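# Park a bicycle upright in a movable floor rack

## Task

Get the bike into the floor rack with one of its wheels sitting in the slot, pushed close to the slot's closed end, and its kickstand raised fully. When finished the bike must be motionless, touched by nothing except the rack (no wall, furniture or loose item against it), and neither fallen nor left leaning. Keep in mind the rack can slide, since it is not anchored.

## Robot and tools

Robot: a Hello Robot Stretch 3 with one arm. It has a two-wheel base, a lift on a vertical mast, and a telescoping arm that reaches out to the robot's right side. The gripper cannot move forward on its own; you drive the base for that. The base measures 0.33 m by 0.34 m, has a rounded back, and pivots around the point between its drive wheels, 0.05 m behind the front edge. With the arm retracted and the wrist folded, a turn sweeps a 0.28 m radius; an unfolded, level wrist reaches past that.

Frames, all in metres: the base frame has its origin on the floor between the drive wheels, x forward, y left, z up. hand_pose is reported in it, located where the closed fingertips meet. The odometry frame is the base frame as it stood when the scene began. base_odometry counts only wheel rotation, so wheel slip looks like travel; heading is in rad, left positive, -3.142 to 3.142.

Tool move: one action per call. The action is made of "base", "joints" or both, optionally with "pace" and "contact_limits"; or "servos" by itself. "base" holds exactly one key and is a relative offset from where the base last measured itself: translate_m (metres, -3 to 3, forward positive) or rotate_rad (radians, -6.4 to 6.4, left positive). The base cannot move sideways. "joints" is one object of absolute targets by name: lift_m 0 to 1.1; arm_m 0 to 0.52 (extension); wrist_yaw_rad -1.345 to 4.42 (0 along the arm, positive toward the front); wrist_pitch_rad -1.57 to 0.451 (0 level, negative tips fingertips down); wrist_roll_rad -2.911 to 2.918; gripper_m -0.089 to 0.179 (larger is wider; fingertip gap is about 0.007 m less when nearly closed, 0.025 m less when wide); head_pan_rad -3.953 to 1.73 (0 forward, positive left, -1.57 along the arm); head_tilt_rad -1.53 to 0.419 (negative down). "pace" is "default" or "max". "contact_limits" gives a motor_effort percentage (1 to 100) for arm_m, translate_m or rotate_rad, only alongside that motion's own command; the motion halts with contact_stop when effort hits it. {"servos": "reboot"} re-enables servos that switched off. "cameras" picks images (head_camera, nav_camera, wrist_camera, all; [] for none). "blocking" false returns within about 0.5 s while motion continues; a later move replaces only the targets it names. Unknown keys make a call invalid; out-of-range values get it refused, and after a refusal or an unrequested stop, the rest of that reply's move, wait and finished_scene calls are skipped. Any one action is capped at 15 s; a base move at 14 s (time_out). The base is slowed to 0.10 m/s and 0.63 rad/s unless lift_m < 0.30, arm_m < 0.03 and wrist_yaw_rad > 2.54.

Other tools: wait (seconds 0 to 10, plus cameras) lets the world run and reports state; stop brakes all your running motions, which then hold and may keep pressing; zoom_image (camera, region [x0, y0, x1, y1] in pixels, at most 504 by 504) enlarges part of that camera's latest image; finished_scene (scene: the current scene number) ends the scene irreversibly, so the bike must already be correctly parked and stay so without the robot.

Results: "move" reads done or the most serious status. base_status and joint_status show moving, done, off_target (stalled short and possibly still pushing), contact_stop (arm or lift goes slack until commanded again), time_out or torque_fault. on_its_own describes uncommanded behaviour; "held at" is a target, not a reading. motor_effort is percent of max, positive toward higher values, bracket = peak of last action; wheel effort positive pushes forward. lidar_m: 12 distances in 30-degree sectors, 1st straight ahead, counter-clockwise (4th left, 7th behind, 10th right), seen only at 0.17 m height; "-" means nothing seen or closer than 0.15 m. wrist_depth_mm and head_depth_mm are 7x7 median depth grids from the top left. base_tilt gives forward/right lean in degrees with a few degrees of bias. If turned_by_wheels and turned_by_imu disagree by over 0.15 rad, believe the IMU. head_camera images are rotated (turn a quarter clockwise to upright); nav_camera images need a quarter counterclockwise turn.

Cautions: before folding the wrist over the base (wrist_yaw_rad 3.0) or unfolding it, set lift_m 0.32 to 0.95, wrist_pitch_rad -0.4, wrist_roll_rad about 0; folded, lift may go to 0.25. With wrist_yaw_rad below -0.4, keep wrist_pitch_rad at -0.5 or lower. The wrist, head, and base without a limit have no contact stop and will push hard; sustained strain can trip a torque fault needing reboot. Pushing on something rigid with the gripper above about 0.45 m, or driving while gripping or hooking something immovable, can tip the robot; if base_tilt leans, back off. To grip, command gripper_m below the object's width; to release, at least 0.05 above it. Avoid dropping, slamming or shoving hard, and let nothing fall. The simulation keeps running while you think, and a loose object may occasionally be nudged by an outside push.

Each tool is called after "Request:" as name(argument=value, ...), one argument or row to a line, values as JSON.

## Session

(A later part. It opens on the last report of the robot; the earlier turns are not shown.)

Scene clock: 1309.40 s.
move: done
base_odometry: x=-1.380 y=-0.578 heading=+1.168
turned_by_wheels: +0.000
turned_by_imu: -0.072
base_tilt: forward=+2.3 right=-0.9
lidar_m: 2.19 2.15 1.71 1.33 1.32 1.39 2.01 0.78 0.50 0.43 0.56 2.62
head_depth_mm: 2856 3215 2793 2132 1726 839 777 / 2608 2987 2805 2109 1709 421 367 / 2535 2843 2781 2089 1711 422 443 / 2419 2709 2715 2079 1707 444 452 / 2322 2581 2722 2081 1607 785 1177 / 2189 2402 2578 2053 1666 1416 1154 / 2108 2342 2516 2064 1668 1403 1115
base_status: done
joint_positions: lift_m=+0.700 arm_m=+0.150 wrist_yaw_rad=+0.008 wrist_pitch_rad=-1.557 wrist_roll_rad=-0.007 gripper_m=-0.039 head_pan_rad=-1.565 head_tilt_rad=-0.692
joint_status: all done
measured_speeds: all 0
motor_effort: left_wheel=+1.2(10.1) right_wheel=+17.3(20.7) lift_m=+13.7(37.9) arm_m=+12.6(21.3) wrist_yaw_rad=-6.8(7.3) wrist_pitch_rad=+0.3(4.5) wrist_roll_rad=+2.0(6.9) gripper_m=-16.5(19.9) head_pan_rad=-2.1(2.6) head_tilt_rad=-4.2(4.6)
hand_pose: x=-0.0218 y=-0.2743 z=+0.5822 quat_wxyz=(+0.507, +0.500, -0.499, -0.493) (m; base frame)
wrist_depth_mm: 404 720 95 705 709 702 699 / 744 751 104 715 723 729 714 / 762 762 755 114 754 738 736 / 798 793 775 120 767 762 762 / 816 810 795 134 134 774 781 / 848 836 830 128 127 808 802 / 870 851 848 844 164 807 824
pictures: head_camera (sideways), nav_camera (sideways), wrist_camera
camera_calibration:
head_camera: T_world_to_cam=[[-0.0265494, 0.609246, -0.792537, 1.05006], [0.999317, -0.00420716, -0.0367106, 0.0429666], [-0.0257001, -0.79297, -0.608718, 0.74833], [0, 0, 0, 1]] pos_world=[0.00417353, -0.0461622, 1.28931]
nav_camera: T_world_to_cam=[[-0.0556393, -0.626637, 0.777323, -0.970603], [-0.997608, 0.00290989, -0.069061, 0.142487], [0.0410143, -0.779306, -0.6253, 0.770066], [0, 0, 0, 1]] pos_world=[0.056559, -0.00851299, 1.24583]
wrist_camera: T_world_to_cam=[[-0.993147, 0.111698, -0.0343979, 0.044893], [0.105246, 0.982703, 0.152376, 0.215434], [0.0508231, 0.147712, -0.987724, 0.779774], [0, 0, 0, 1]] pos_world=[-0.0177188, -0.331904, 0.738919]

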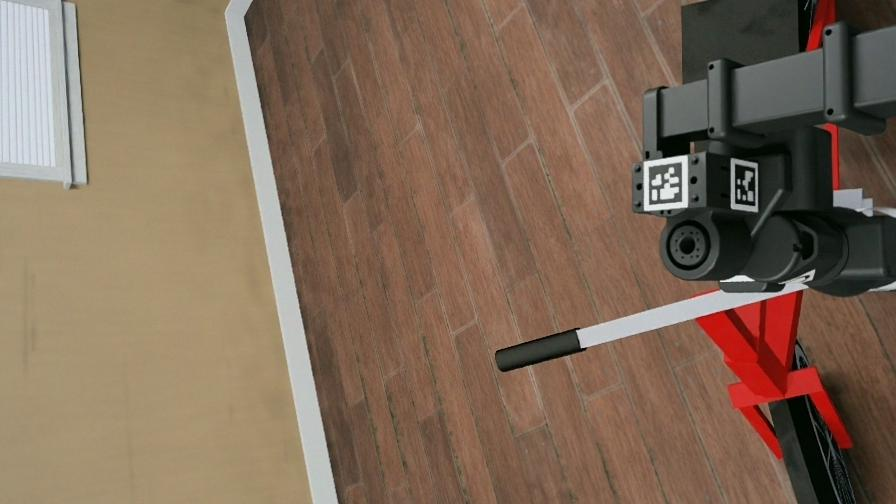

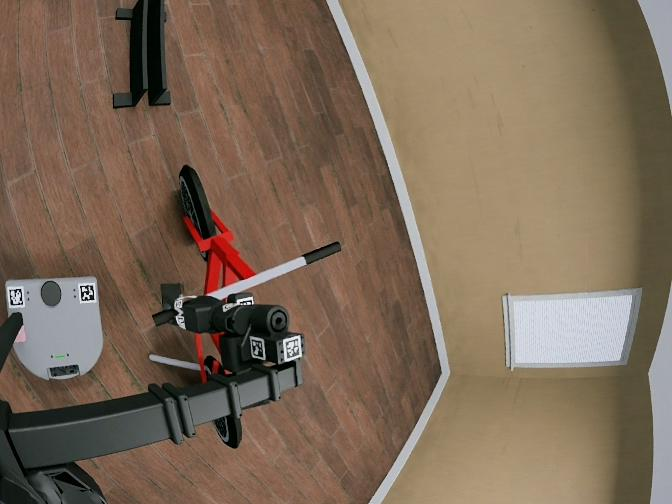

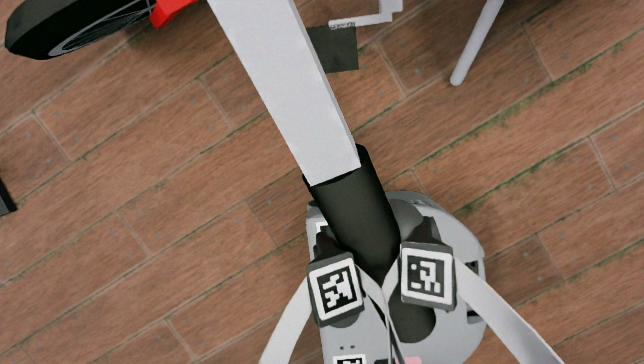

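Request:
move(
  joints={"gripper_m": 0.1},
  cameras=[],
)

Request:
move(
  joints={"lift_m": 0.85, "head_pan_rad": -0.5, "head_tilt_rad": -0.6},
)

Scene clock: 1327.70 s.
move: done
base_odometry: x=-1.380 y=-0.578 heading=+1.169
turned_by_wheels: +0.000
turned_by_imu: -0.001
base_tilt: forward=+2.3 right=-0.8
lidar_m: 2.19 2.15 1.71 1.33 1.32 1.39 2.01 0.78 0.49 0.43 0.55 2.63
head_depth_mm: 2823 3240 2779 2131 1713 842 778 / 2664 2983 2765 2114 1721 421 367 / 2548 2821 2725 2103 1694 422 442 / 2427 2719 2703 2069 1690 444 451 / 2331 2576 2729 2070 1644 799 1157 / 2218 2446 2581 2058 1670 1414 1149 / 2124 2331 2524 2053 1670 1405 1100
base_status: not commanded
joint_positions: lift_m=+0.700 arm_m=+0.150 wrist_yaw_rad=+0.003 wrist_pitch_rad=-1.545 wrist_roll_rad=-0.006 gripper_m=+0.100 head_pan_rad=-1.565 head_tilt_rad=-0.692
joint_status: all done
measured_speeds: all 0
motor_effort: left_wheel=+1.4(1.6) right_wheel=+4.7(18.0) lift_m=+30.0(30.2) arm_m=+3.7(21.1) wrist_yaw_rad=-2.2(7.9) wrist_pitch_rad=-2.2(4.2) wrist_roll_rad=+2.0(2.4) gripper_m=+1.4(80.1) head_pan_rad=-2.5(3.2) head_tilt_rad=-3.4(4.7)
hand_pose: x=-0.0217 y=-0.2775 z=+0.5819 quat_wxyz=(+0.509, +0.496, -0.504, -0.492) (m; base frame)
wrist_depth_mm: 723 508 732 100 708 706 695 / 755 749 754 104 718 717 719 / 775 767 761 119 735 732 737 / 804 784 780 772 131 753 747 / 816 809 799 786 137 137 769 / 852 831 131 809 152 125 775 / 854 114 847 848 - 816 100
pictures: none
No camera images: "cameras" was empty.

Scene clock: 1329.90 s.
move: done
base_odometry: x=-1.380 y=-0.578 heading=+1.169
turned_by_wheels: +0.000
turned_by_imu: -0.001
base_tilt: forward=+2.3 right=-0.8
lidar_m: 2.20 2.15 1.71 1.33 1.32 1.39 2.02 0.78 0.49 0.43 0.55 2.62
head_depth_mm: 2136 2320 2529 2426 1886 1546 1300 / 2256 2472 2673 2386 1887 1536 1295 / 2404 2615 2848 2372 1861 1525 1293 / 2553 2756 2971 2362 1846 1509 1289 / 2672 2973 3118 2356 1860 1476 1277 / 2681 2903 3011 2360 1842 1405 1277 / 2407 2574 2766 2317 1840 1469 1269
base_status: not commanded
joint_positions: lift_m=+0.850 arm_m=+0.150 wrist_yaw_rad=+0.002 wrist_pitch_rad=-1.550 wrist_roll_rad=-0.005 gripper_m=+0.100 head_pan_rad=-0.506 head_tilt_rad=-0.606
joint_status: all done
measured_speeds: all 0
motor_effort: left_wheel=+1.5(1.6) right_wheel=+4.5(5.3) lift_m=+29.9(31.5) arm_m=-19.5(19.5) wrist_yaw_rad=-1.8(2.3) wrist_pitch_rad=-1.4(2.1) wrist_roll_rad=+1.5(2.0) gripper_m=+0.4(1.7) head_pan_rad=+2.6(3.6) head_tilt_rad=+2.8(4.6)
hand_pose: x=-0.0217 y=-0.2763 z=+0.7320 quat_wxyz=(+0.507, +0.496, -0.503, -0.493) (m; base frame)
wrist_depth_mm: 898 892 553 694 859 842 845 / 926 919 892 869 868 868 868 / 941 937 917 907 899 887 885 / 957 964 943 936 913 911 914 / 994 991 962 970 - 143 937 / - - 131 993 - 124 966 / - 114 - - 996 - 975
pictures: head_camera (sideways), nav_camera (sideways), wrist_camera
camera_calibration:
head_camera: T_world_to_cam=[[-0.483096, 0.241285, -0.841665, 1.1169], [0.495631, 0.867799, -0.0357036, 0.044732], [0.721781, -0.434404, -0.538818, 0.652833], [0, 0, 0, 1]] pos_world=[0.0461959, -0.0247163, 1.29341]
nav_camera: T_world_to_cam=[[0.459104, -0.322063, 0.827949, -1.03974], [-0.485768, -0.871315, -0.0695704, 0.140036], [0.74381, -0.370251, -0.556472, 0.676239], [0, 0, 0, 1]] pos_world=[0.0423812, 0.0375304, 1.2469]
wrist_camera: T_world_to_cam=[[-0.992214, 0.11943, -0.0353256, 0.0532298], [0.113147, 0.982928, 0.145089, 0.200105], [0.0520506, 0.139962, -0.988788, 0.926745], [0, 0, 0, 1]] pos_world=[-0.0180636, -0.332756, 0.889201]

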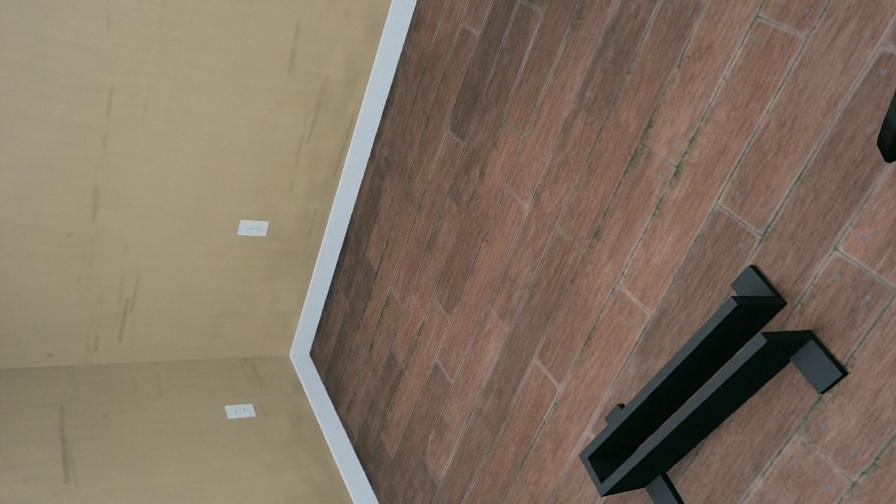

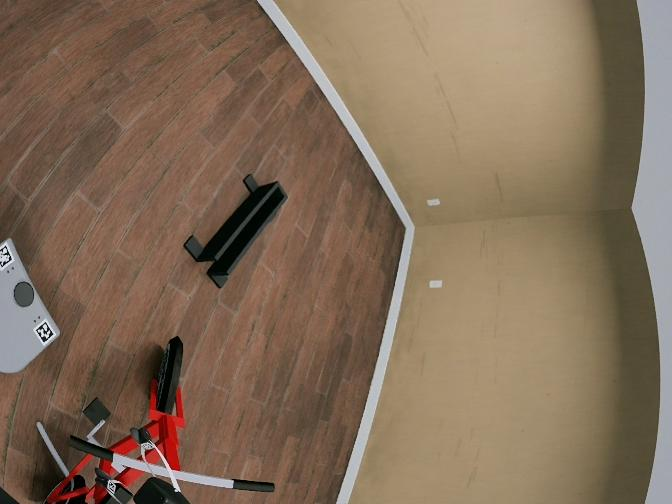

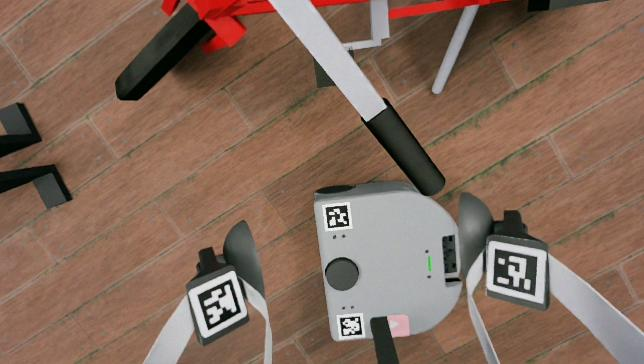

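Request:
zoom_image(
  camera="head_camera",
  region=[560, 200, 896, 504],
)

Scaled by 1.500 from the camera's 896x504 image, which has a finer 1280x720 frame.

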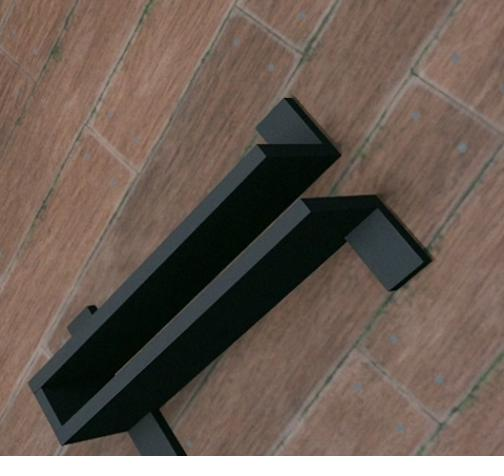

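Request:
move(
  joints={"head_pan_rad": -0.95, "head_tilt_rad": -0.95, "arm_m": 0.05},
)

Request:
zoom_image(
  camera="head_camera",
  region=[400, 0, 896, 504],
)

Scene clock: 1376.83 s.
move: done
base_odometry: x=-1.380 y=-0.578 heading=+1.169
turned_by_wheels: +0.000
turned_by_imu: -0.001
base_tilt: forward=+2.3 right=-0.8
lidar_m: 2.19 2.15 1.71 1.33 1.31 1.39 2.02 0.78 0.49 0.43 0.55 2.62
head_depth_mm: 2204 2321 1925 1569 839 375 305 / 2263 2278 1898 1638 993 1276 1092 / 2290 2292 1881 1619 1355 1262 1110 / 2350 2259 1891 1622 1372 1260 1142 / 2366 2224 1861 1617 1408 1255 1136 / 2399 2195 1849 1595 1409 1251 1129 / 2445 2203 1857 1587 1383 1242 1121
base_status: not commanded
joint_positions: lift_m=+0.850 arm_m=+0.050 wrist_yaw_rad=+0.001 wrist_pitch_rad=-1.550 wrist_roll_rad=-0.004 gripper_m=+0.100 head_pan_rad=-0.945 head_tilt_rad=-0.938
joint_status: all done
measured_speeds: all 0
motor_effort: left_wheel=+1.4(1.6) right_wheel=+4.1(4.9) lift_m=+28.0(30.1) arm_m=-19.4(21.1) wrist_yaw_rad=-1.5(2.2) wrist_pitch_rad=-1.4(1.9) wrist_roll_rad=+1.1(1.8) gripper_m=+0.9(1.5) head_pan_rad=-2.1(3.9) head_tilt_rad=-6.1(8.0)
hand_pose: x=-0.0217 y=-0.1762 z=+0.7320 quat_wxyz=(+0.506, +0.496, -0.503, -0.494) (m; base frame)
wrist_depth_mm: 892 886 884 880 780 855 854 / 925 916 893 881 894 876 869 / 942 914 927 904 901 891 887 / 967 961 952 953 - 902 911 / 981 961 975 942 - 143 940 / - - 131 990 990 124 945 / - 114 - - - 999 983
pictures: head_camera (sideways), nav_camera (sideways), wrist_camera
camera_calibration:
head_camera: T_world_to_cam=[[-0.478187, 0.621969, -0.620074, 0.828063], [0.810196, 0.58492, -0.0380962, 0.0459121], [0.338999, -0.520598, -0.783618, 0.973582], [0, 0, 0, 1]] pos_world=[0.0287278, -0.0350398, 1.27813]
nav_camera: T_world_to_cam=[[0.418943, -0.680474, 0.6012, -0.743984], [-0.823187, -0.56406, -0.0648033, 0.135858], [0.38321, -0.467751, -0.796466, 0.99059], [0, 0, 0, 1]] pos_world=[0.0439201, 0.03372, 1.24506]
wrist_camera: T_world_to_cam=[[-0.992075, 0.120589, -0.0352991, 0.0414726], [0.114282, 0.98275, 0.145401, 0.101472], [0.052224, 0.140215, -0.988743, 0.912759], [0, 0, 0, 1]] pos_world=[-0.0181205, -0.232705, 0.889193]

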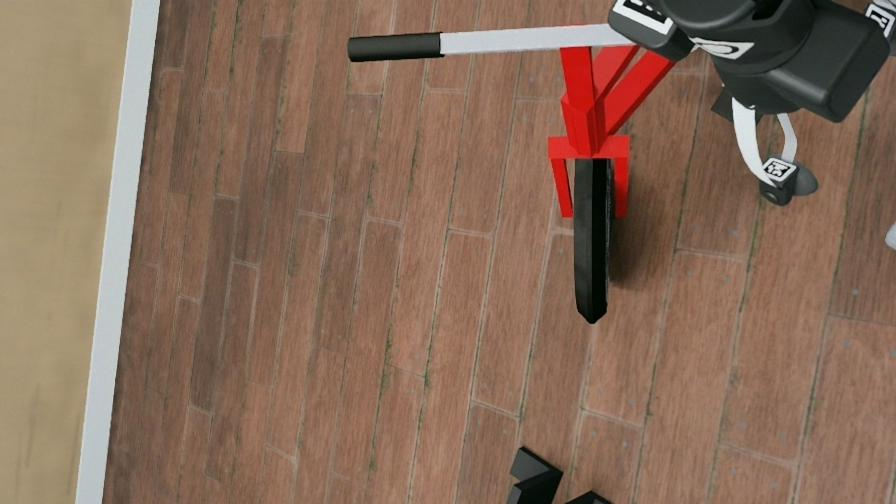

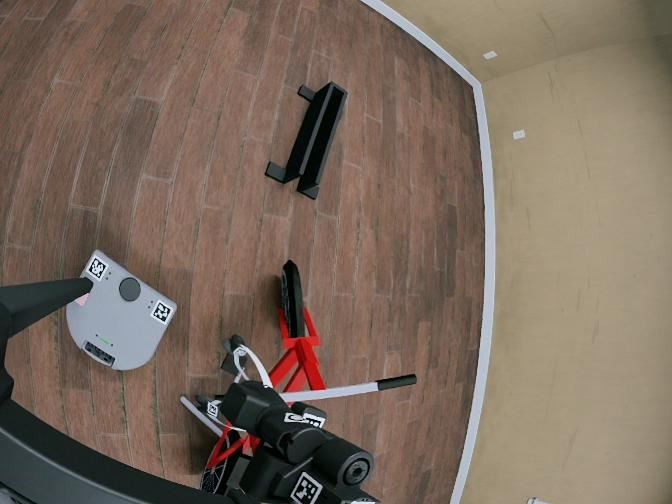

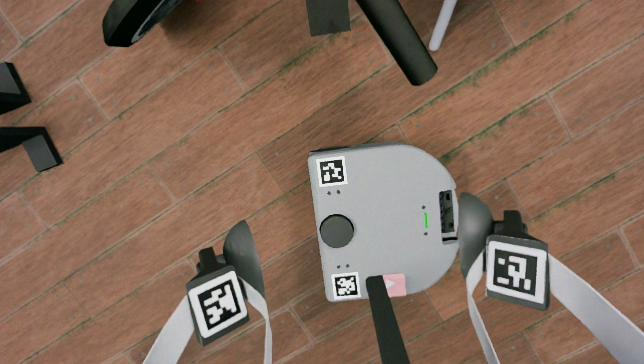

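Scaled by 1.000.

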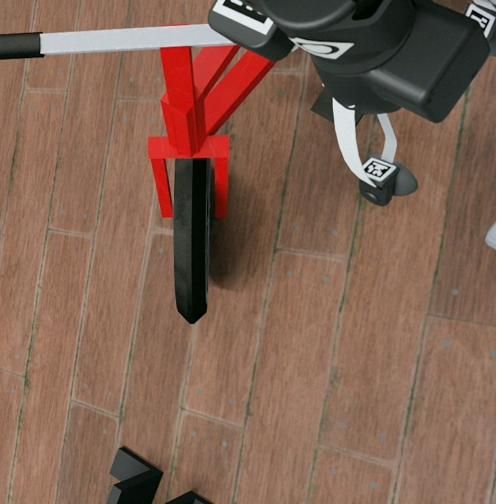

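Request:
move(
  joints={"head_pan_rad": -1.75, "head_tilt_rad": -0.95},
  cameras=["head_camera"],
)

Request:
zoom_image(
  camera="head_camera",
  region=[392, 0, 896, 504],
)

Scene clock: 1444.47 s.
move: done
base_odometry: x=-1.380 y=-0.578 heading=+1.169
turned_by_wheels: +0.000
turned_by_imu: -0.001
base_tilt: forward=+2.3 right=-0.8
lidar_m: 2.20 2.15 1.71 1.33 1.32 1.39 2.02 0.78 0.49 0.43 0.55 2.63
head_depth_mm: 2790 2324 1908 1693 - - - / 2858 2255 1887 - - 1234 1145 / 2819 2254 1894 - 289 1211 1141 / 2753 2246 1885 - 288 331 1132 / 2622 2258 1872 1640 291 329 1130 / 2494 2212 1859 1587 946 1248 1110 / 2427 2215 1864 1554 1378 1228 1121
base_status: not commanded
joint_positions: lift_m=+0.850 arm_m=+0.050 wrist_yaw_rad=+0.001 wrist_pitch_rad=-1.550 wrist_roll_rad=-0.004 gripper_m=+0.100 head_pan_rad=-1.744 head_tilt_rad=-0.938
joint_status: all done
measured_speeds: all 0
motor_effort: left_wheel=+1.2(1.6) right_wheel=+3.6(4.6) lift_m=+24.4(25.2) arm_m=-17.2(17.6) wrist_yaw_rad=-1.4(2.7) wrist_pitch_rad=-1.4(1.7) wrist_roll_rad=+1.2(1.5) gripper_m=+0.3(1.3) head_pan_rad=-2.0(4.8) head_tilt_rad=-5.0(9.1)
hand_pose: x=-0.0217 y=-0.1762 z=+0.7320 quat_wxyz=(+0.506, +0.496, -0.503, -0.494) (m; base frame)
wrist_depth_mm: 891 876 876 886 783 863 839 / 928 905 902 892 891 883 861 / 908 922 918 897 895 895 892 / 963 955 939 920 - 918 904 / 993 970 956 951 - 143 938 / - - 131 987 984 124 959 / - 114 - - - - 975
pictures: head_camera (sideways)
camera_calibration:
head_camera: T_world_to_cam=[[0.112889, 0.776442, -0.619996, 0.824356], [0.984097, -0.173501, -0.0380963, 0.0448514], [-0.137149, -0.605835, -0.78368, 0.976567], [0, 0, 0, 1]] pos_world=[-0.00326336, -0.040644, 1.27812]

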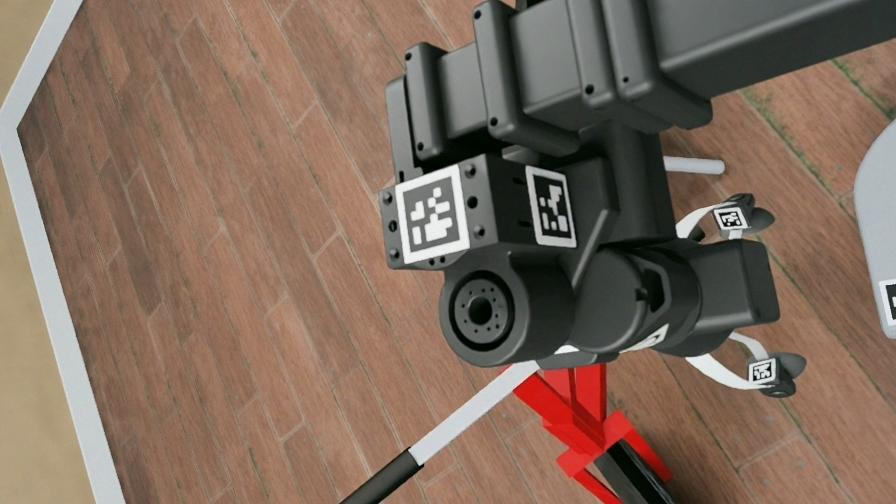

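Scaled by 1.000.

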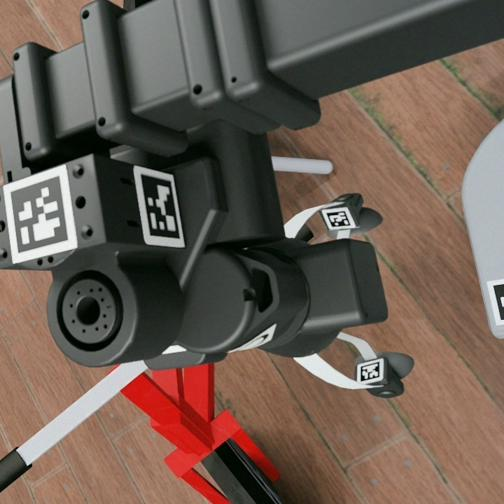

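Request:
move(
  joints={"arm_m": 0.0, "wrist_pitch_rad": -0.4, "wrist_roll_rad": 0.0, "gripper_m": 0.05},
  pace="max",
  cameras=[],
)

Request:
move(
  joints={"wrist_yaw_rad": 3.0, "head_pan_rad": -1.9, "head_tilt_rad": -0.8},
  pace="max",
)

Request:
zoom_image(
  camera="head_camera",
  region=[392, 0, 896, 504],
)

Scene clock: 1451.07 s.
move: done
base_odometry: x=-1.380 y=-0.578 heading=+1.169
turned_by_wheels: +0.000
turned_by_imu: -0.001
base_tilt: forward=+2.3 right=-0.8
lidar_m: 2.19 2.15 1.71 1.34 1.32 1.39 2.02 0.78 0.49 0.43 0.55 2.62
head_depth_mm: 2766 2275 1928 1668 - - - / 2874 2293 1895 1661 - - 1140 / 2864 2231 1878 1657 - - 1125 / 2739 2255 1885 1628 - 287 1129 / 2638 2240 1856 337 342 1218 1137 / 2503 2241 1851 1506 863 1252 1128 / 2395 2188 1844 1554 1384 1229 1120
base_status: not commanded
joint_positions: lift_m=+0.850 arm_m=+0.000 wrist_yaw_rad=+0.001 wrist_pitch_rad=-0.421 wrist_roll_rad=-0.004 gripper_m=+0.050 head_pan_rad=-1.745 head_tilt_rad=-0.938
joint_status: all done
measured_speeds: all 0
motor_effort: left_wheel=+1.4(1.6) right_wheel=+3.8(4.4) lift_m=+24.0(24.2) arm_m=-19.3(20.9) wrist_yaw_rad=-0.7(1.9) wrist_pitch_rad=+3.7(4.3) wrist_roll_rad=+1.2(3.3) gripper_m=+0.6(78.2) head_pan_rad=-2.2(2.7) head_tilt_rad=-5.3(5.7)
hand_pose: x=-0.0213 y=-0.3690 z=+0.8620 quat_wxyz=(+0.693, +0.149, -0.690, -0.147) (m; base frame)
wrist_depth_mm: - - - - - - - / - - - - - - - / - - - - - - - / - - - - - - - / - - - - 146 - - / - - 130 - 129 121 - / - - - - - 441 452
pictures: none
No camera images: "cameras" was empty.

Scene clock: 1452.90 s.
move: done
base_odometry: x=-1.380 y=-0.578 heading=+1.169
turned_by_wheels: +0.000
turned_by_imu: +0.000
base_tilt: forward=+2.3 right=-0.8
lidar_m: 2.19 2.15 1.70 1.33 1.32 1.39 2.02 0.78 0.49 0.43 0.54 2.62
head_depth_mm: 2545 2753 2314 1859 1561 - - / 2787 2866 2277 1859 1625 - - / 2996 2958 2266 1861 1629 - 1163 / 3170 2929 2260 1847 1586 - 1156 / 2926 2862 2236 1822 1542 - - / 2684 2820 2219 1805 1536 843 - / 2504 2663 2209 1788 1530 721 -
base_status: not commanded
joint_positions: lift_m=+0.850 arm_m=+0.000 wrist_yaw_rad=+2.998 wrist_pitch_rad=-0.420 wrist_roll_rad=-0.003 gripper_m=+0.050 head_pan_rad=-1.894 head_tilt_rad=-0.804
joint_status: all done
measured_speeds: all 0
motor_effort: left_wheel=+1.4(1.7) right_wheel=+3.3(4.0) lift_m=+27.6(27.6) arm_m=-17.8(19.8) wrist_yaw_rad=+0.9(3.6) wrist_pitch_rad=+3.6(4.3) wrist_roll_rad=+0.9(1.3) gripper_m=-0.4(1.0) head_pan_rad=-2.2(3.2) head_tilt_rad=+1.2(5.2)
hand_pose: x=+0.0108 y=+0.0769 z=+0.8622 quat_wxyz=(+0.197, +0.699, +0.098, +0.680) (m; base frame)
wrist_depth_mm: 134 138 - - - - - / - 149 - - - - - / - 159 - - - - - / - 182 213 - - - - / - - 201 - 146 - - / - - 130 - 129 121 - / - - 270 - - 986 977
pictures: head_camera (sideways), nav_camera (sideways), wrist_camera
camera_calibration:
head_camera: T_world_to_cam=[[0.199048, 0.665451, -0.719413, 0.953377], [0.945485, -0.323486, -0.0376241, 0.0444788], [-0.257757, -0.672705, -0.693563, 0.860109], [0, 0, 0, 1]] pos_world=[-0.0101227, -0.0414379, 1.28409]
nav_camera: T_world_to_cam=[[-0.281867, -0.653589, 0.702405, -0.87158], [-0.940524, 0.332929, -0.0676303, 0.140266], [-0.189648, -0.679691, -0.708558, 0.879769], [0, 0, 0, 1]] pos_world=[0.0531007, -0.0183836, 1.24506]
wrist_camera: T_world_to_cam=[[0.978829, -0.161401, -0.125873, 0.12624], [-0.193452, -0.528622, -0.82652, 0.787653], [0.0668621, 0.833372, -0.548654, 0.571398], [0, 0, 0, 1]] pos_world=[-0.00939955, -0.0394407, 0.980401]

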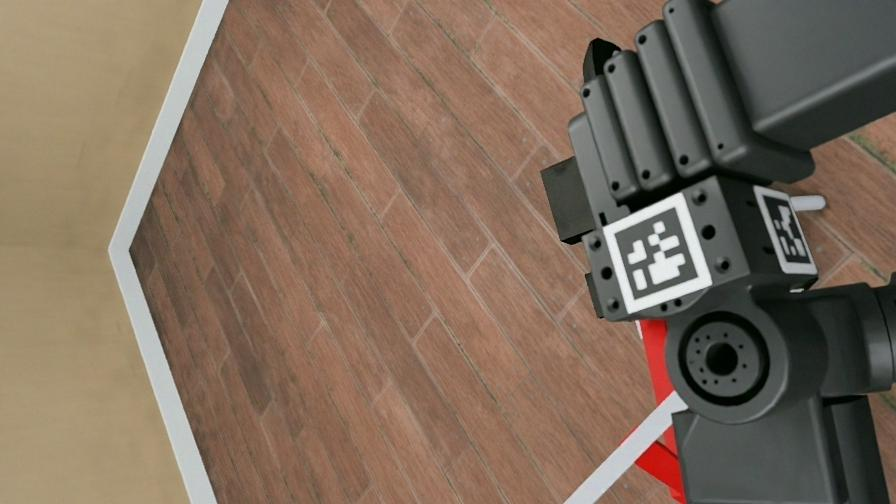

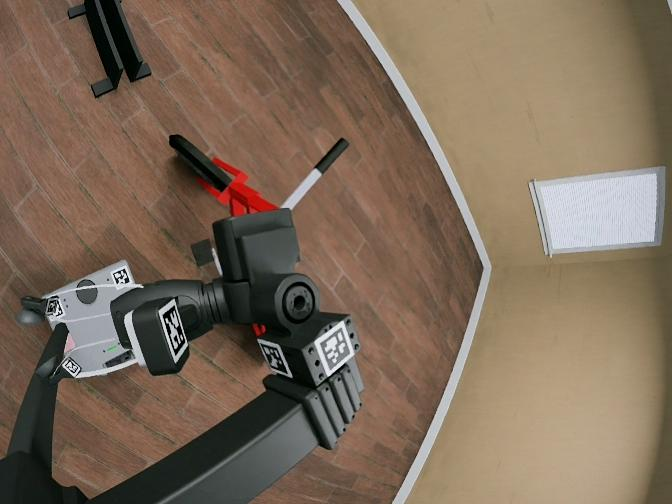

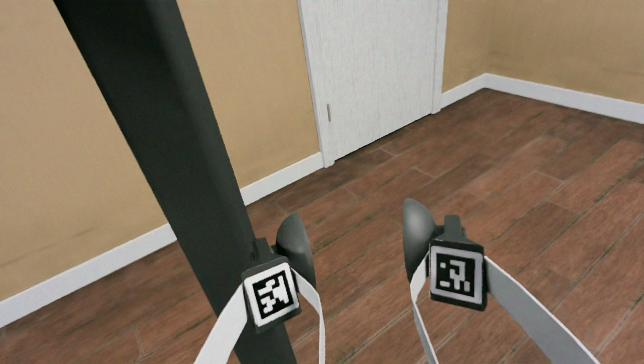

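Scaled by 1.000.

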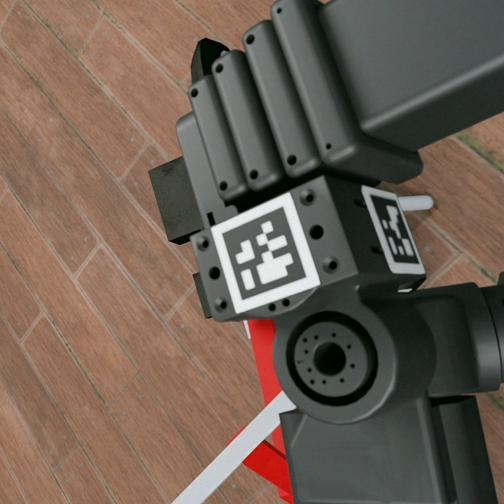

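Request:
move(
  joints={"lift_m": 0.26, "head_pan_rad": -1.75, "head_tilt_rad": -0.85},
  pace="max",
  cameras=["head_camera"],
)

Request:
zoom_image(
  camera="head_camera",
  region=[392, 0, 896, 504],
)

Scene clock: 1460.43 s.
move: done
base_odometry: x=-1.380 y=-0.578 heading=+1.169
turned_by_wheels: +0.000
turned_by_imu: -0.002
base_tilt: forward=+2.3 right=-0.8
lidar_m: 2.20 2.15 1.70 1.33 1.32 1.39 2.01 0.78 0.49 0.43 0.55 2.63
head_depth_mm: 2828 2801 2160 1779 1529 1326 1176 / 3073 2747 2176 1785 895 1273 1173 / 3051 2722 2147 1771 948 1274 1166 / 2853 2699 2124 1782 1468 1158 1166 / 2635 2681 2138 1768 1504 1104 1143 / 2505 2596 2114 1756 1460 1230 1152 / 2325 2496 2114 1731 1479 974 1151
base_status: not commanded
joint_positions: lift_m=+0.260 arm_m=+0.000 wrist_yaw_rad=+2.999 wrist_pitch_rad=-0.419 wrist_roll_rad=-0.003 gripper_m=+0.050 head_pan_rad=-1.756 head_tilt_rad=-0.839
joint_status: all done
measured_speeds: all 0
motor_effort: left_wheel=+1.5(1.7) right_wheel=+3.3(3.9) lift_m=+23.1(27.1) arm_m=-9.8(14.8) wrist_yaw_rad=+0.9(2.5) wrist_pitch_rad=+3.2(4.2) wrist_roll_rad=+0.8(1.1) gripper_m=+0.3(1.4) head_pan_rad=+2.9(3.4) head_tilt_rad=-4.9(6.9)
hand_pose: x=+0.0107 y=+0.0770 z=+0.2724 quat_wxyz=(+0.196, +0.699, +0.098, +0.681) (m; base frame)
wrist_depth_mm: 134 138 - - - - - / - 149 - - - - 943 / - 159 898 889 823 773 724 / 857 184 212 696 679 623 596 / 684 641 200 558 147 527 496 / 562 532 131 269 130 121 435 / 478 272 244 246 267 383 384
pictures: head_camera (sideways)
camera_calibration:
head_camera: T_world_to_cam=[[0.109644, 0.711103, -0.694486, 0.921438], [0.981393, -0.18825, -0.0378143, 0.0445056], [-0.157627, -0.677417, -0.718512, 0.891947], [0, 0, 0, 1]] pos_world=[-0.00411274, -0.0426389, 1.28248]

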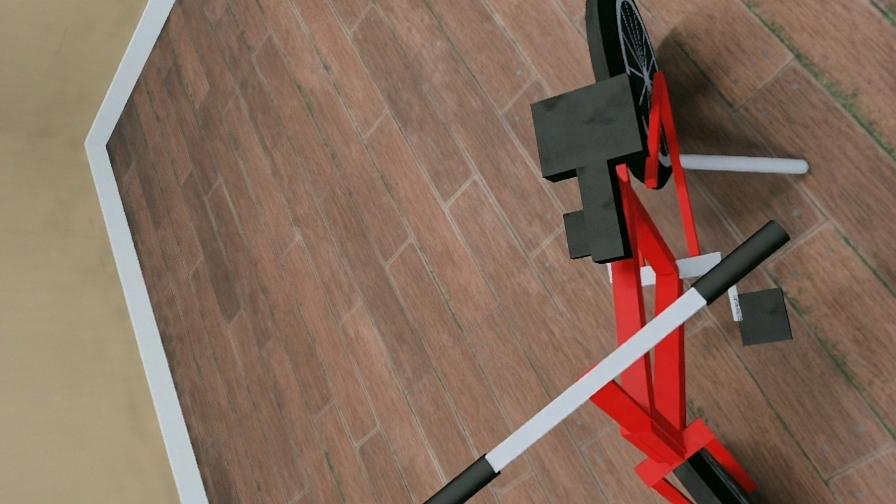

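Scaled by 1.000.

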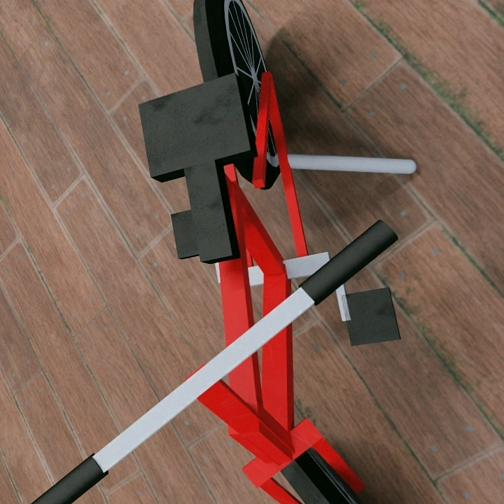

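Request:
move(
  base={"rotate_rad": 0.0606},
  joints={"head_pan_rad": -1.1, "head_tilt_rad": -0.7},
  pace="max",
  cameras=[],
)

Request:
move(
  base={"translate_m": 1.035},
  pace="max",
  cameras=["head_camera"],
)

Scene clock: 1506.37 s.
move: done
base_odometry: x=-1.380 y=-0.578 heading=+1.229
turned_by_wheels: +0.060
turned_by_imu: +0.059
base_tilt: forward=+2.3 right=-0.8
lidar_m: 2.18 2.15 1.62 1.32 1.31 1.42 2.18 0.70 0.48 0.43 0.55 2.68
head_depth_mm: 2115 2349 2594 2083 1693 1437 948 / 2137 2355 2571 2070 1600 1394 957 / 2144 2404 2575 2074 1694 1426 1178 / 2128 2399 2560 2066 1671 1414 1200 / 2144 2410 2536 2072 1668 1414 1177 / 2159 2406 2582 2021 1661 1414 1219 / 2192 2437 2602 2032 1658 1398 1218
base_status: done
joint_positions: lift_m=+0.260 arm_m=+0.000 wrist_yaw_rad=+2.999 wrist_pitch_rad=-0.419 wrist_roll_rad=-0.003 gripper_m=+0.050 head_pan_rad=-1.106 head_tilt_rad=-0.705
joint_status: all done
measured_speeds: all 0
motor_effort: left_wheel=-0.1(7.1) right_wheel=+5.0(9.8) lift_m=+23.1(23.3) arm_m=-5.5(6.3) wrist_yaw_rad=+1.7(2.1) wrist_pitch_rad=+3.8(4.1) wrist_roll_rad=+0.7(1.0) gripper_m=+0.0(0.9) head_pan_rad=+2.6(4.9) head_tilt_rad=+2.0(4.2)
hand_pose: x=+0.0107 y=+0.0770 z=+0.2724 quat_wxyz=(+0.196, +0.699, +0.098, +0.681) (m; base frame)
wrist_depth_mm: 134 139 - - - - - / - 148 - - - - 939 / - 160 902 893 850 768 729 / 866 184 212 701 677 622 592 / 681 641 199 555 147 528 502 / 557 534 132 269 130 121 435 / 483 271 246 247 267 382 383
pictures: none
No camera images: "cameras" was empty.

Scene clock: 1511.17 s.
move: done
base_odometry: x=-1.033 y=+0.397 heading=+1.229
turned_by_wheels: +0.000
turned_by_imu: +0.003
base_tilt: forward=+2.3 right=-0.9
lidar_m: 1.20 1.19 1.30 1.69 1.68 1.85 2.85 0.81 2.62 2.10 2.08 1.50
head_depth_mm: 1768 1983 2228 2111 1705 1421 1240 / 1795 1989 2237 2066 1713 1420 1231 / 1799 2017 2271 2054 1683 1432 1224 / 1796 2013 2303 2068 1674 1417 1226 / 1805 2022 2263 2052 1673 1406 1222 / 1827 2039 2279 2025 1671 1405 1223 / 1823 2034 2296 2015 1653 1398 1214
base_status: done
joint_positions: lift_m=+0.260 arm_m=+0.000 wrist_yaw_rad=+2.999 wrist_pitch_rad=-0.419 wrist_roll_rad=-0.003 gripper_m=+0.050 head_pan_rad=-1.105 head_tilt_rad=-0.704
joint_status: not commanded
measured_speeds: all 0
motor_effort: left_wheel=-0.6(9.5) right_wheel=+5.0(12.0) lift_m=+29.5(29.7) arm_m=-0.6(5.8) wrist_yaw_rad=+1.0(2.0) wrist_pitch_rad=+3.7(3.9) wrist_roll_rad=+0.8(1.1) gripper_m=+1.1(1.4) head_pan_rad=+2.5(3.3) head_tilt_rad=+2.1(2.6)
hand_pose: x=+0.0106 y=+0.0770 z=+0.2724 quat_wxyz=(+0.196, +0.699, +0.098, +0.681) (m; base frame)
wrist_depth_mm: - 138 - - - - - / - 148 - - - - 936 / - 159 919 902 840 785 725 / 849 184 211 704 674 620 596 / 679 635 200 559 147 526 503 / 564 532 131 269 130 121 434 / 479 271 245 246 268 383 383
pictures: head_camera (sideways)
camera_calibration:
head_camera: T_world_to_cam=[[-0.298497, 0.543282, -0.784694, 1.0415], [0.897332, 0.439816, -0.0368382, 0.0437541], [0.325107, -0.715127, -0.618788, 0.75929], [0, 0, 0, 1]] pos_world=[0.0247711, -0.0420821, 1.28871]

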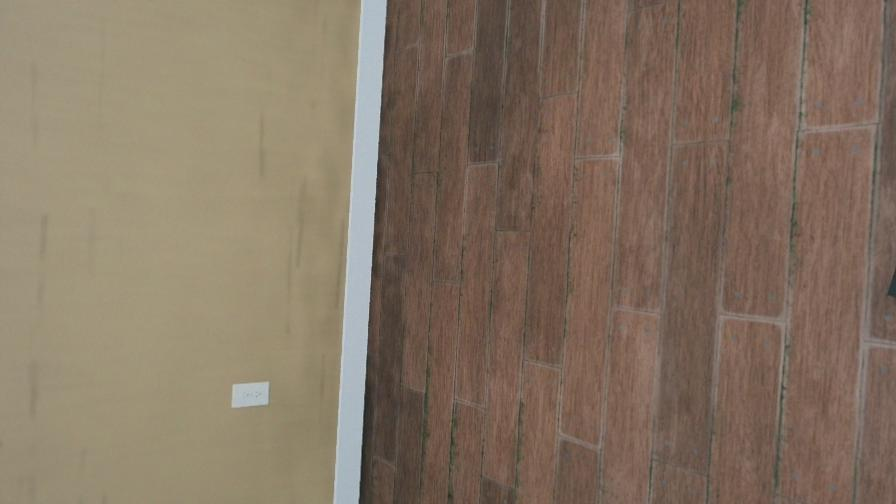

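Request:
move(
  joints={"lift_m": 0.42},
  pace="max",
  cameras=[],
)

Request:
move(
  joints={"wrist_yaw_rad": 0.0, "head_pan_rad": -1.6, "head_tilt_rad": -0.9},
  pace="max",
  cameras=[],
)

Request:
move(
  joints={"wrist_pitch_rad": -1.57, "wrist_roll_rad": 1.367, "arm_m": 0.215, "gripper_m": 0.179},
  pace="max",
)

Scene clock: 1519.07 s.
move: done
base_odometry: x=-1.033 y=+0.397 heading=+1.229
turned_by_wheels: +0.000
turned_by_imu: -0.001
base_tilt: forward=+2.3 right=-0.8
lidar_m: 1.20 1.19 1.30 1.69 1.68 1.85 2.84 0.81 2.61 2.10 2.08 1.50
head_depth_mm: 1774 1997 2233 2091 1705 1434 1248 / 1802 1977 2250 2095 1706 1433 1229 / 1801 1991 2275 2064 1695 1425 1227 / 1805 2018 2276 2070 1669 1418 1231 / 1816 2009 2285 2047 1664 1418 1220 / 1814 2004 2275 2031 1659 1398 1220 / 1836 2036 2306 2027 1649 1406 1211
base_status: not commanded
joint_positions: lift_m=+0.420 arm_m=+0.000 wrist_yaw_rad=+2.999 wrist_pitch_rad=-0.419 wrist_roll_rad=-0.003 gripper_m=+0.050 head_pan_rad=-1.105 head_tilt_rad=-0.704
joint_status: all done
measured_speeds: all 0
motor_effort: left_wheel=-0.6(0.8) right_wheel=+4.7(5.5) lift_m=+28.9(31.4) arm_m=+4.0(4.2) wrist_yaw_rad=+0.6(2.4) wrist_pitch_rad=+3.2(3.9) wrist_roll_rad=+0.7(1.0) gripper_m=+0.6(1.0) head_pan_rad=+2.5(3.1) head_tilt_rad=+2.4(2.5)
hand_pose: x=+0.0106 y=+0.0771 z=+0.4325 quat_wxyz=(+0.196, +0.699, +0.098, +0.681) (m; base frame)
wrist_depth_mm: 138 138 - - - - - / - 149 - - - - - / - 159 - - - - - / - 182 212 997 953 889 834 / 980 908 200 805 147 752 708 / 794 757 130 653 130 122 621 / 683 672 270 602 588 539 546
pictures: none
No camera images: "cameras" was empty.

Scene clock: 1520.90 s.
move: done
base_odometry: x=-1.033 y=+0.397 heading=+1.229
turned_by_wheels: +0.000
turned_by_imu: +0.000
base_tilt: forward=+2.3 right=-0.8
lidar_m: 1.20 1.19 1.30 1.69 1.68 1.85 2.84 0.81 2.62 2.10 2.08 1.50
head_depth_mm: 2450 2495 2045 1717 1479 1306 1162 / 2308 2484 2022 1703 1470 1297 1123 / 2222 2417 2006 1690 1468 1289 1046 / 2112 2327 1995 1698 1466 1265 659 / 2022 2286 1990 1680 1455 1264 1095 / 1943 2192 1975 1674 1449 1274 1068 / 1862 2111 1984 1647 1438 1270 1136
base_status: not commanded
joint_positions: lift_m=+0.420 arm_m=+0.000 wrist_yaw_rad=+0.002 wrist_pitch_rad=-0.419 wrist_roll_rad=-0.003 gripper_m=+0.050 head_pan_rad=-1.594 head_tilt_rad=-0.888
joint_status: all done
measured_speeds: all 0
motor_effort: left_wheel=-0.5(0.8) right_wheel=+4.9(5.5) lift_m=+26.7(28.9) arm_m=+6.2(6.2) wrist_yaw_rad=-2.3(5.0) wrist_pitch_rad=+3.5(3.9) wrist_roll_rad=+0.8(1.1) gripper_m=+0.3(0.9) head_pan_rad=-2.1(3.7) head_tilt_rad=-5.5(8.8)
hand_pose: x=-0.0211 y=-0.3693 z=+0.4325 quat_wxyz=(+0.693, +0.148, -0.690, -0.146) (m; base frame)
wrist_depth_mm: - - - - - - - / - - - - - - - / - - - - - - - / - - - - 955 905 848 / 962 915 876 793 147 759 720 / 799 769 129 655 130 121 611 / 687 660 600 594 582 546 543
pictures: none
No camera images: "cameras" was empty.

Scene clock: 1522.73 s.
move: done
base_odometry: x=-1.033 y=+0.397 heading=+1.229
turned_by_wheels: +0.000
turned_by_imu: +0.000
base_tilt: forward=+2.3 right=-0.8
lidar_m: 1.20 1.19 1.30 1.70 1.68 1.85 2.85 0.81 2.61 2.09 2.08 1.50
head_depth_mm: 2426 2500 2018 1720 1475 1306 1160 / 2314 2479 2023 1707 1475 1294 1123 / 2214 2423 2014 1701 1463 668 597 / 2101 2353 1996 1691 1454 727 1110 / 2022 2284 1992 1678 1456 1258 1088 / 1950 2197 1971 1667 1449 1277 1074 / 1854 2100 1983 1646 1440 1270 1136
base_status: not commanded
joint_positions: lift_m=+0.420 arm_m=+0.215 wrist_yaw_rad=-0.001 wrist_pitch_rad=-1.547 wrist_roll_rad=+1.363 gripper_m=+0.179 head_pan_rad=-1.595 head_tilt_rad=-0.889
joint_status: all done
joint sent to its limit — wrist_pitch_rad, lower limit.
measured_speeds: all 0
motor_effort: left_wheel=-0.3(0.7) right_wheel=+4.9(5.7) lift_m=+24.7(26.8) arm_m=+17.1(21.5) wrist_yaw_rad=+0.3(2.1) wrist_pitch_rad=-2.0(2.9) wrist_roll_rad=+1.2(5.9) gripper_m=+0.5(83.9) head_pan_rad=-2.7(2.7) head_tilt_rad=-5.7(6.2)
hand_pose: x=-0.0216 y=-0.3416 z=+0.3020 quat_wxyz=(+0.074, +0.072, -0.711, -0.695) (m; base frame)
wrist_depth_mm: 453 447 445 435 432 428 277 / 463 462 455 445 441 371 283 / 475 468 467 458 451 358 290 / 492 487 479 470 463 398 297 / 505 499 490 484 474 393 132 / 524 142 501 494 490 491 112 / 532 125 519 339 415 505 497
pictures: head_camera (sideways), nav_camera (sideways), wrist_camera
camera_calibration:
head_camera: T_world_to_cam=[[-0.00486526, 0.753211, -0.657761, 0.874281], [0.99892, -0.0267346, -0.0380029, 0.0446419], [-0.0462092, -0.657235, -0.752268, 0.935166], [0, 0, 0, 1]] pos_world=[0.00287326, -0.0427007, 1.28026]
nav_camera: T_world_to_cam=[[-0.0777281, -0.764826, 0.639531, -0.790897], [-0.996754, 0.0461323, -0.0659744, 0.138446], [0.0209559, -0.642583, -0.765929, 0.953094], [0, 0, 0, 1]] pos_world=[0.0565489, 0.00115698, 1.24494]
wrist_camera: T_world_to_cam=[[-0.0800292, 0.995207, -0.0562006, 0.37111], [0.982789, 0.088197, 0.162321, 0.0346224], [0.166499, -0.0422429, -0.985136, 0.449783], [0, 0, 0, 1]] pos_world=[-0.0792154, -0.353385, 0.458334]

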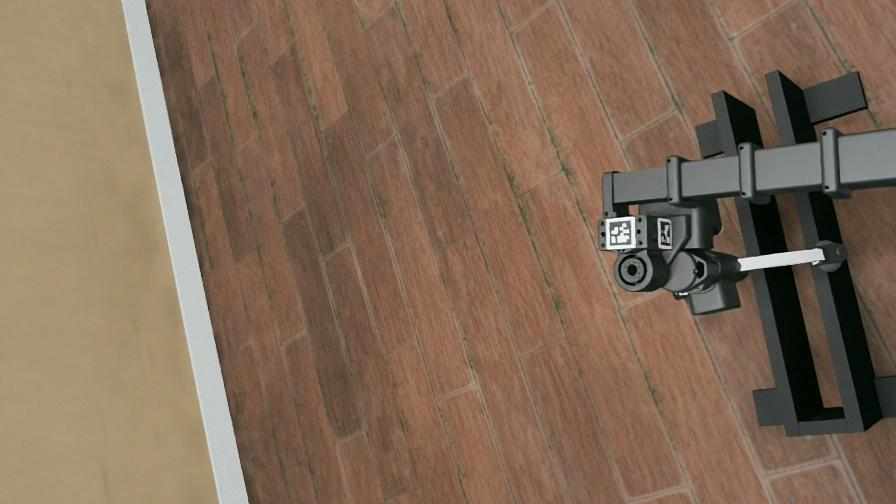

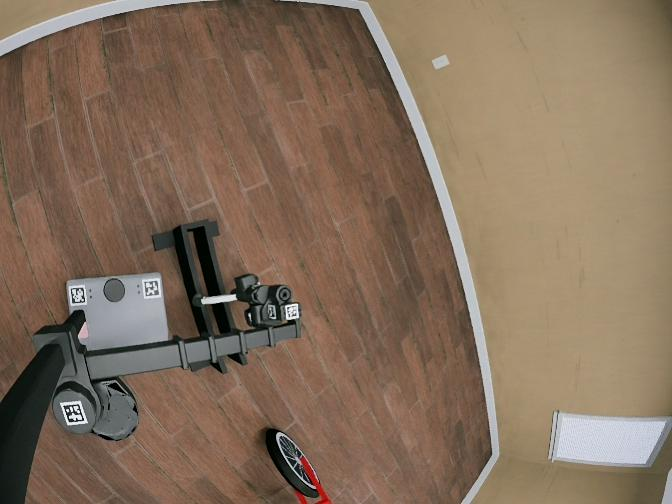

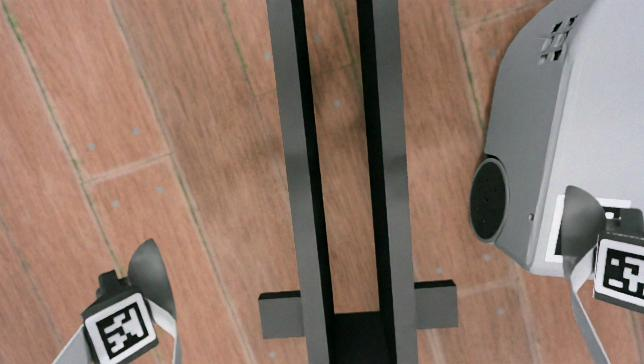

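Request:
move(
  base={"translate_m": -0.055},
  joints={"arm_m": 0.212, "wrist_roll_rad": 1.38, "lift_m": 0.212},
  pace="max",
  cameras=["wrist_camera","head_camera"],
)

Scene clock: 1539.30 s.
move: done
base_odometry: x=-1.052 y=+0.345 heading=+1.229
turned_by_wheels: +0.000
turned_by_imu: -0.001
base_tilt: forward=+2.3 right=-0.8
lidar_m: 1.25 1.24 1.35 1.67 1.66 1.83 2.81 0.77 2.63 2.12 2.10 1.56
head_depth_mm: 2471 2493 2047 1721 1480 1306 1160 / 2355 2503 2003 1696 1478 1298 1121 / 2241 2431 2013 1683 1467 1247 802 / 2138 2374 1995 1695 1454 883 1099 / 2040 2280 1996 1681 1451 1287 1099 / 1973 2206 1970 1673 1443 1273 1077 / 1880 2136 1964 1661 1439 1274 1080
base_status: done
joint_positions: lift_m=+0.212 arm_m=+0.212 wrist_yaw_rad=-0.001 wrist_pitch_rad=-1.525 wrist_roll_rad=+1.376 gripper_m=+0.179 head_pan_rad=-1.595 head_tilt_rad=-0.889
joint_status: all done
measured_speeds: all 0
motor_effort: left_wheel=-2.7(7.9) right_wheel=-0.7(5.6) lift_m=+23.8(24.3) arm_m=-14.7(20.0) wrist_yaw_rad=+0.5(1.6) wrist_pitch_rad=-5.8(6.8) wrist_roll_rad=+1.3(4.7) gripper_m=+0.7(1.9) head_pan_rad=-2.2(2.9) head_tilt_rad=-5.8(5.9)
hand_pose: x=-0.0216 y=-0.3442 z=+0.0936 quat_wxyz=(+0.070, +0.067, -0.719, -0.688) (m; base frame)
wrist_depth_mm: 251 88 126 239 150 82 226 / 258 90 119 243 137 85 232 / 264 92 112 249 145 87 238 / 270 95 106 254 160 - 244 / 280 98 104 262 169 91 132 / 288 122 111 269 235 93 115 / 294 120 104 277 211 97 263
pictures: head_camera (sideways), wrist_camera
camera_calibration:
head_camera: T_world_to_cam=[[-0.00485733, 0.753224, -0.657746, 0.874262], [0.99892, -0.026744, -0.038003, 0.0446419], [-0.0462156, -0.65722, -0.75228, 0.935182], [0, 0, 0, 1]] pos_world=[0.00287284, -0.0427002, 1.28026]
wrist_camera: T_world_to_cam=[[-0.0671547, 0.994687, -0.0780309, 0.364136], [0.9838, 0.0790423, 0.160904, 0.0656792], [0.166217, -0.0659613, -0.983881, 0.23611], [0, 0, 0, 1]] pos_world=[-0.0794072, -0.351818, 0.25015]

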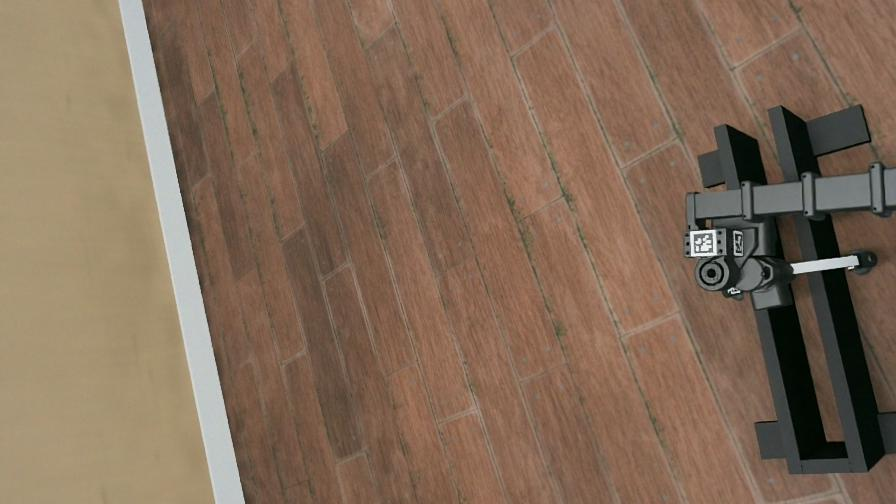

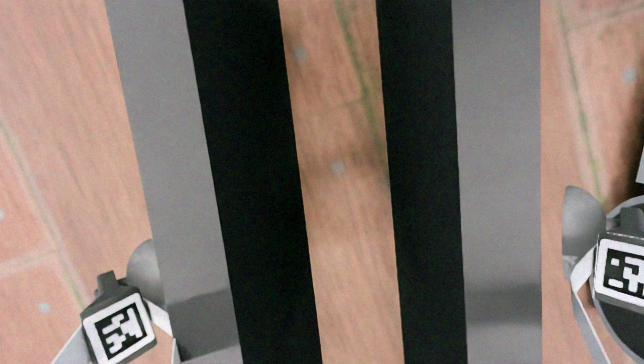

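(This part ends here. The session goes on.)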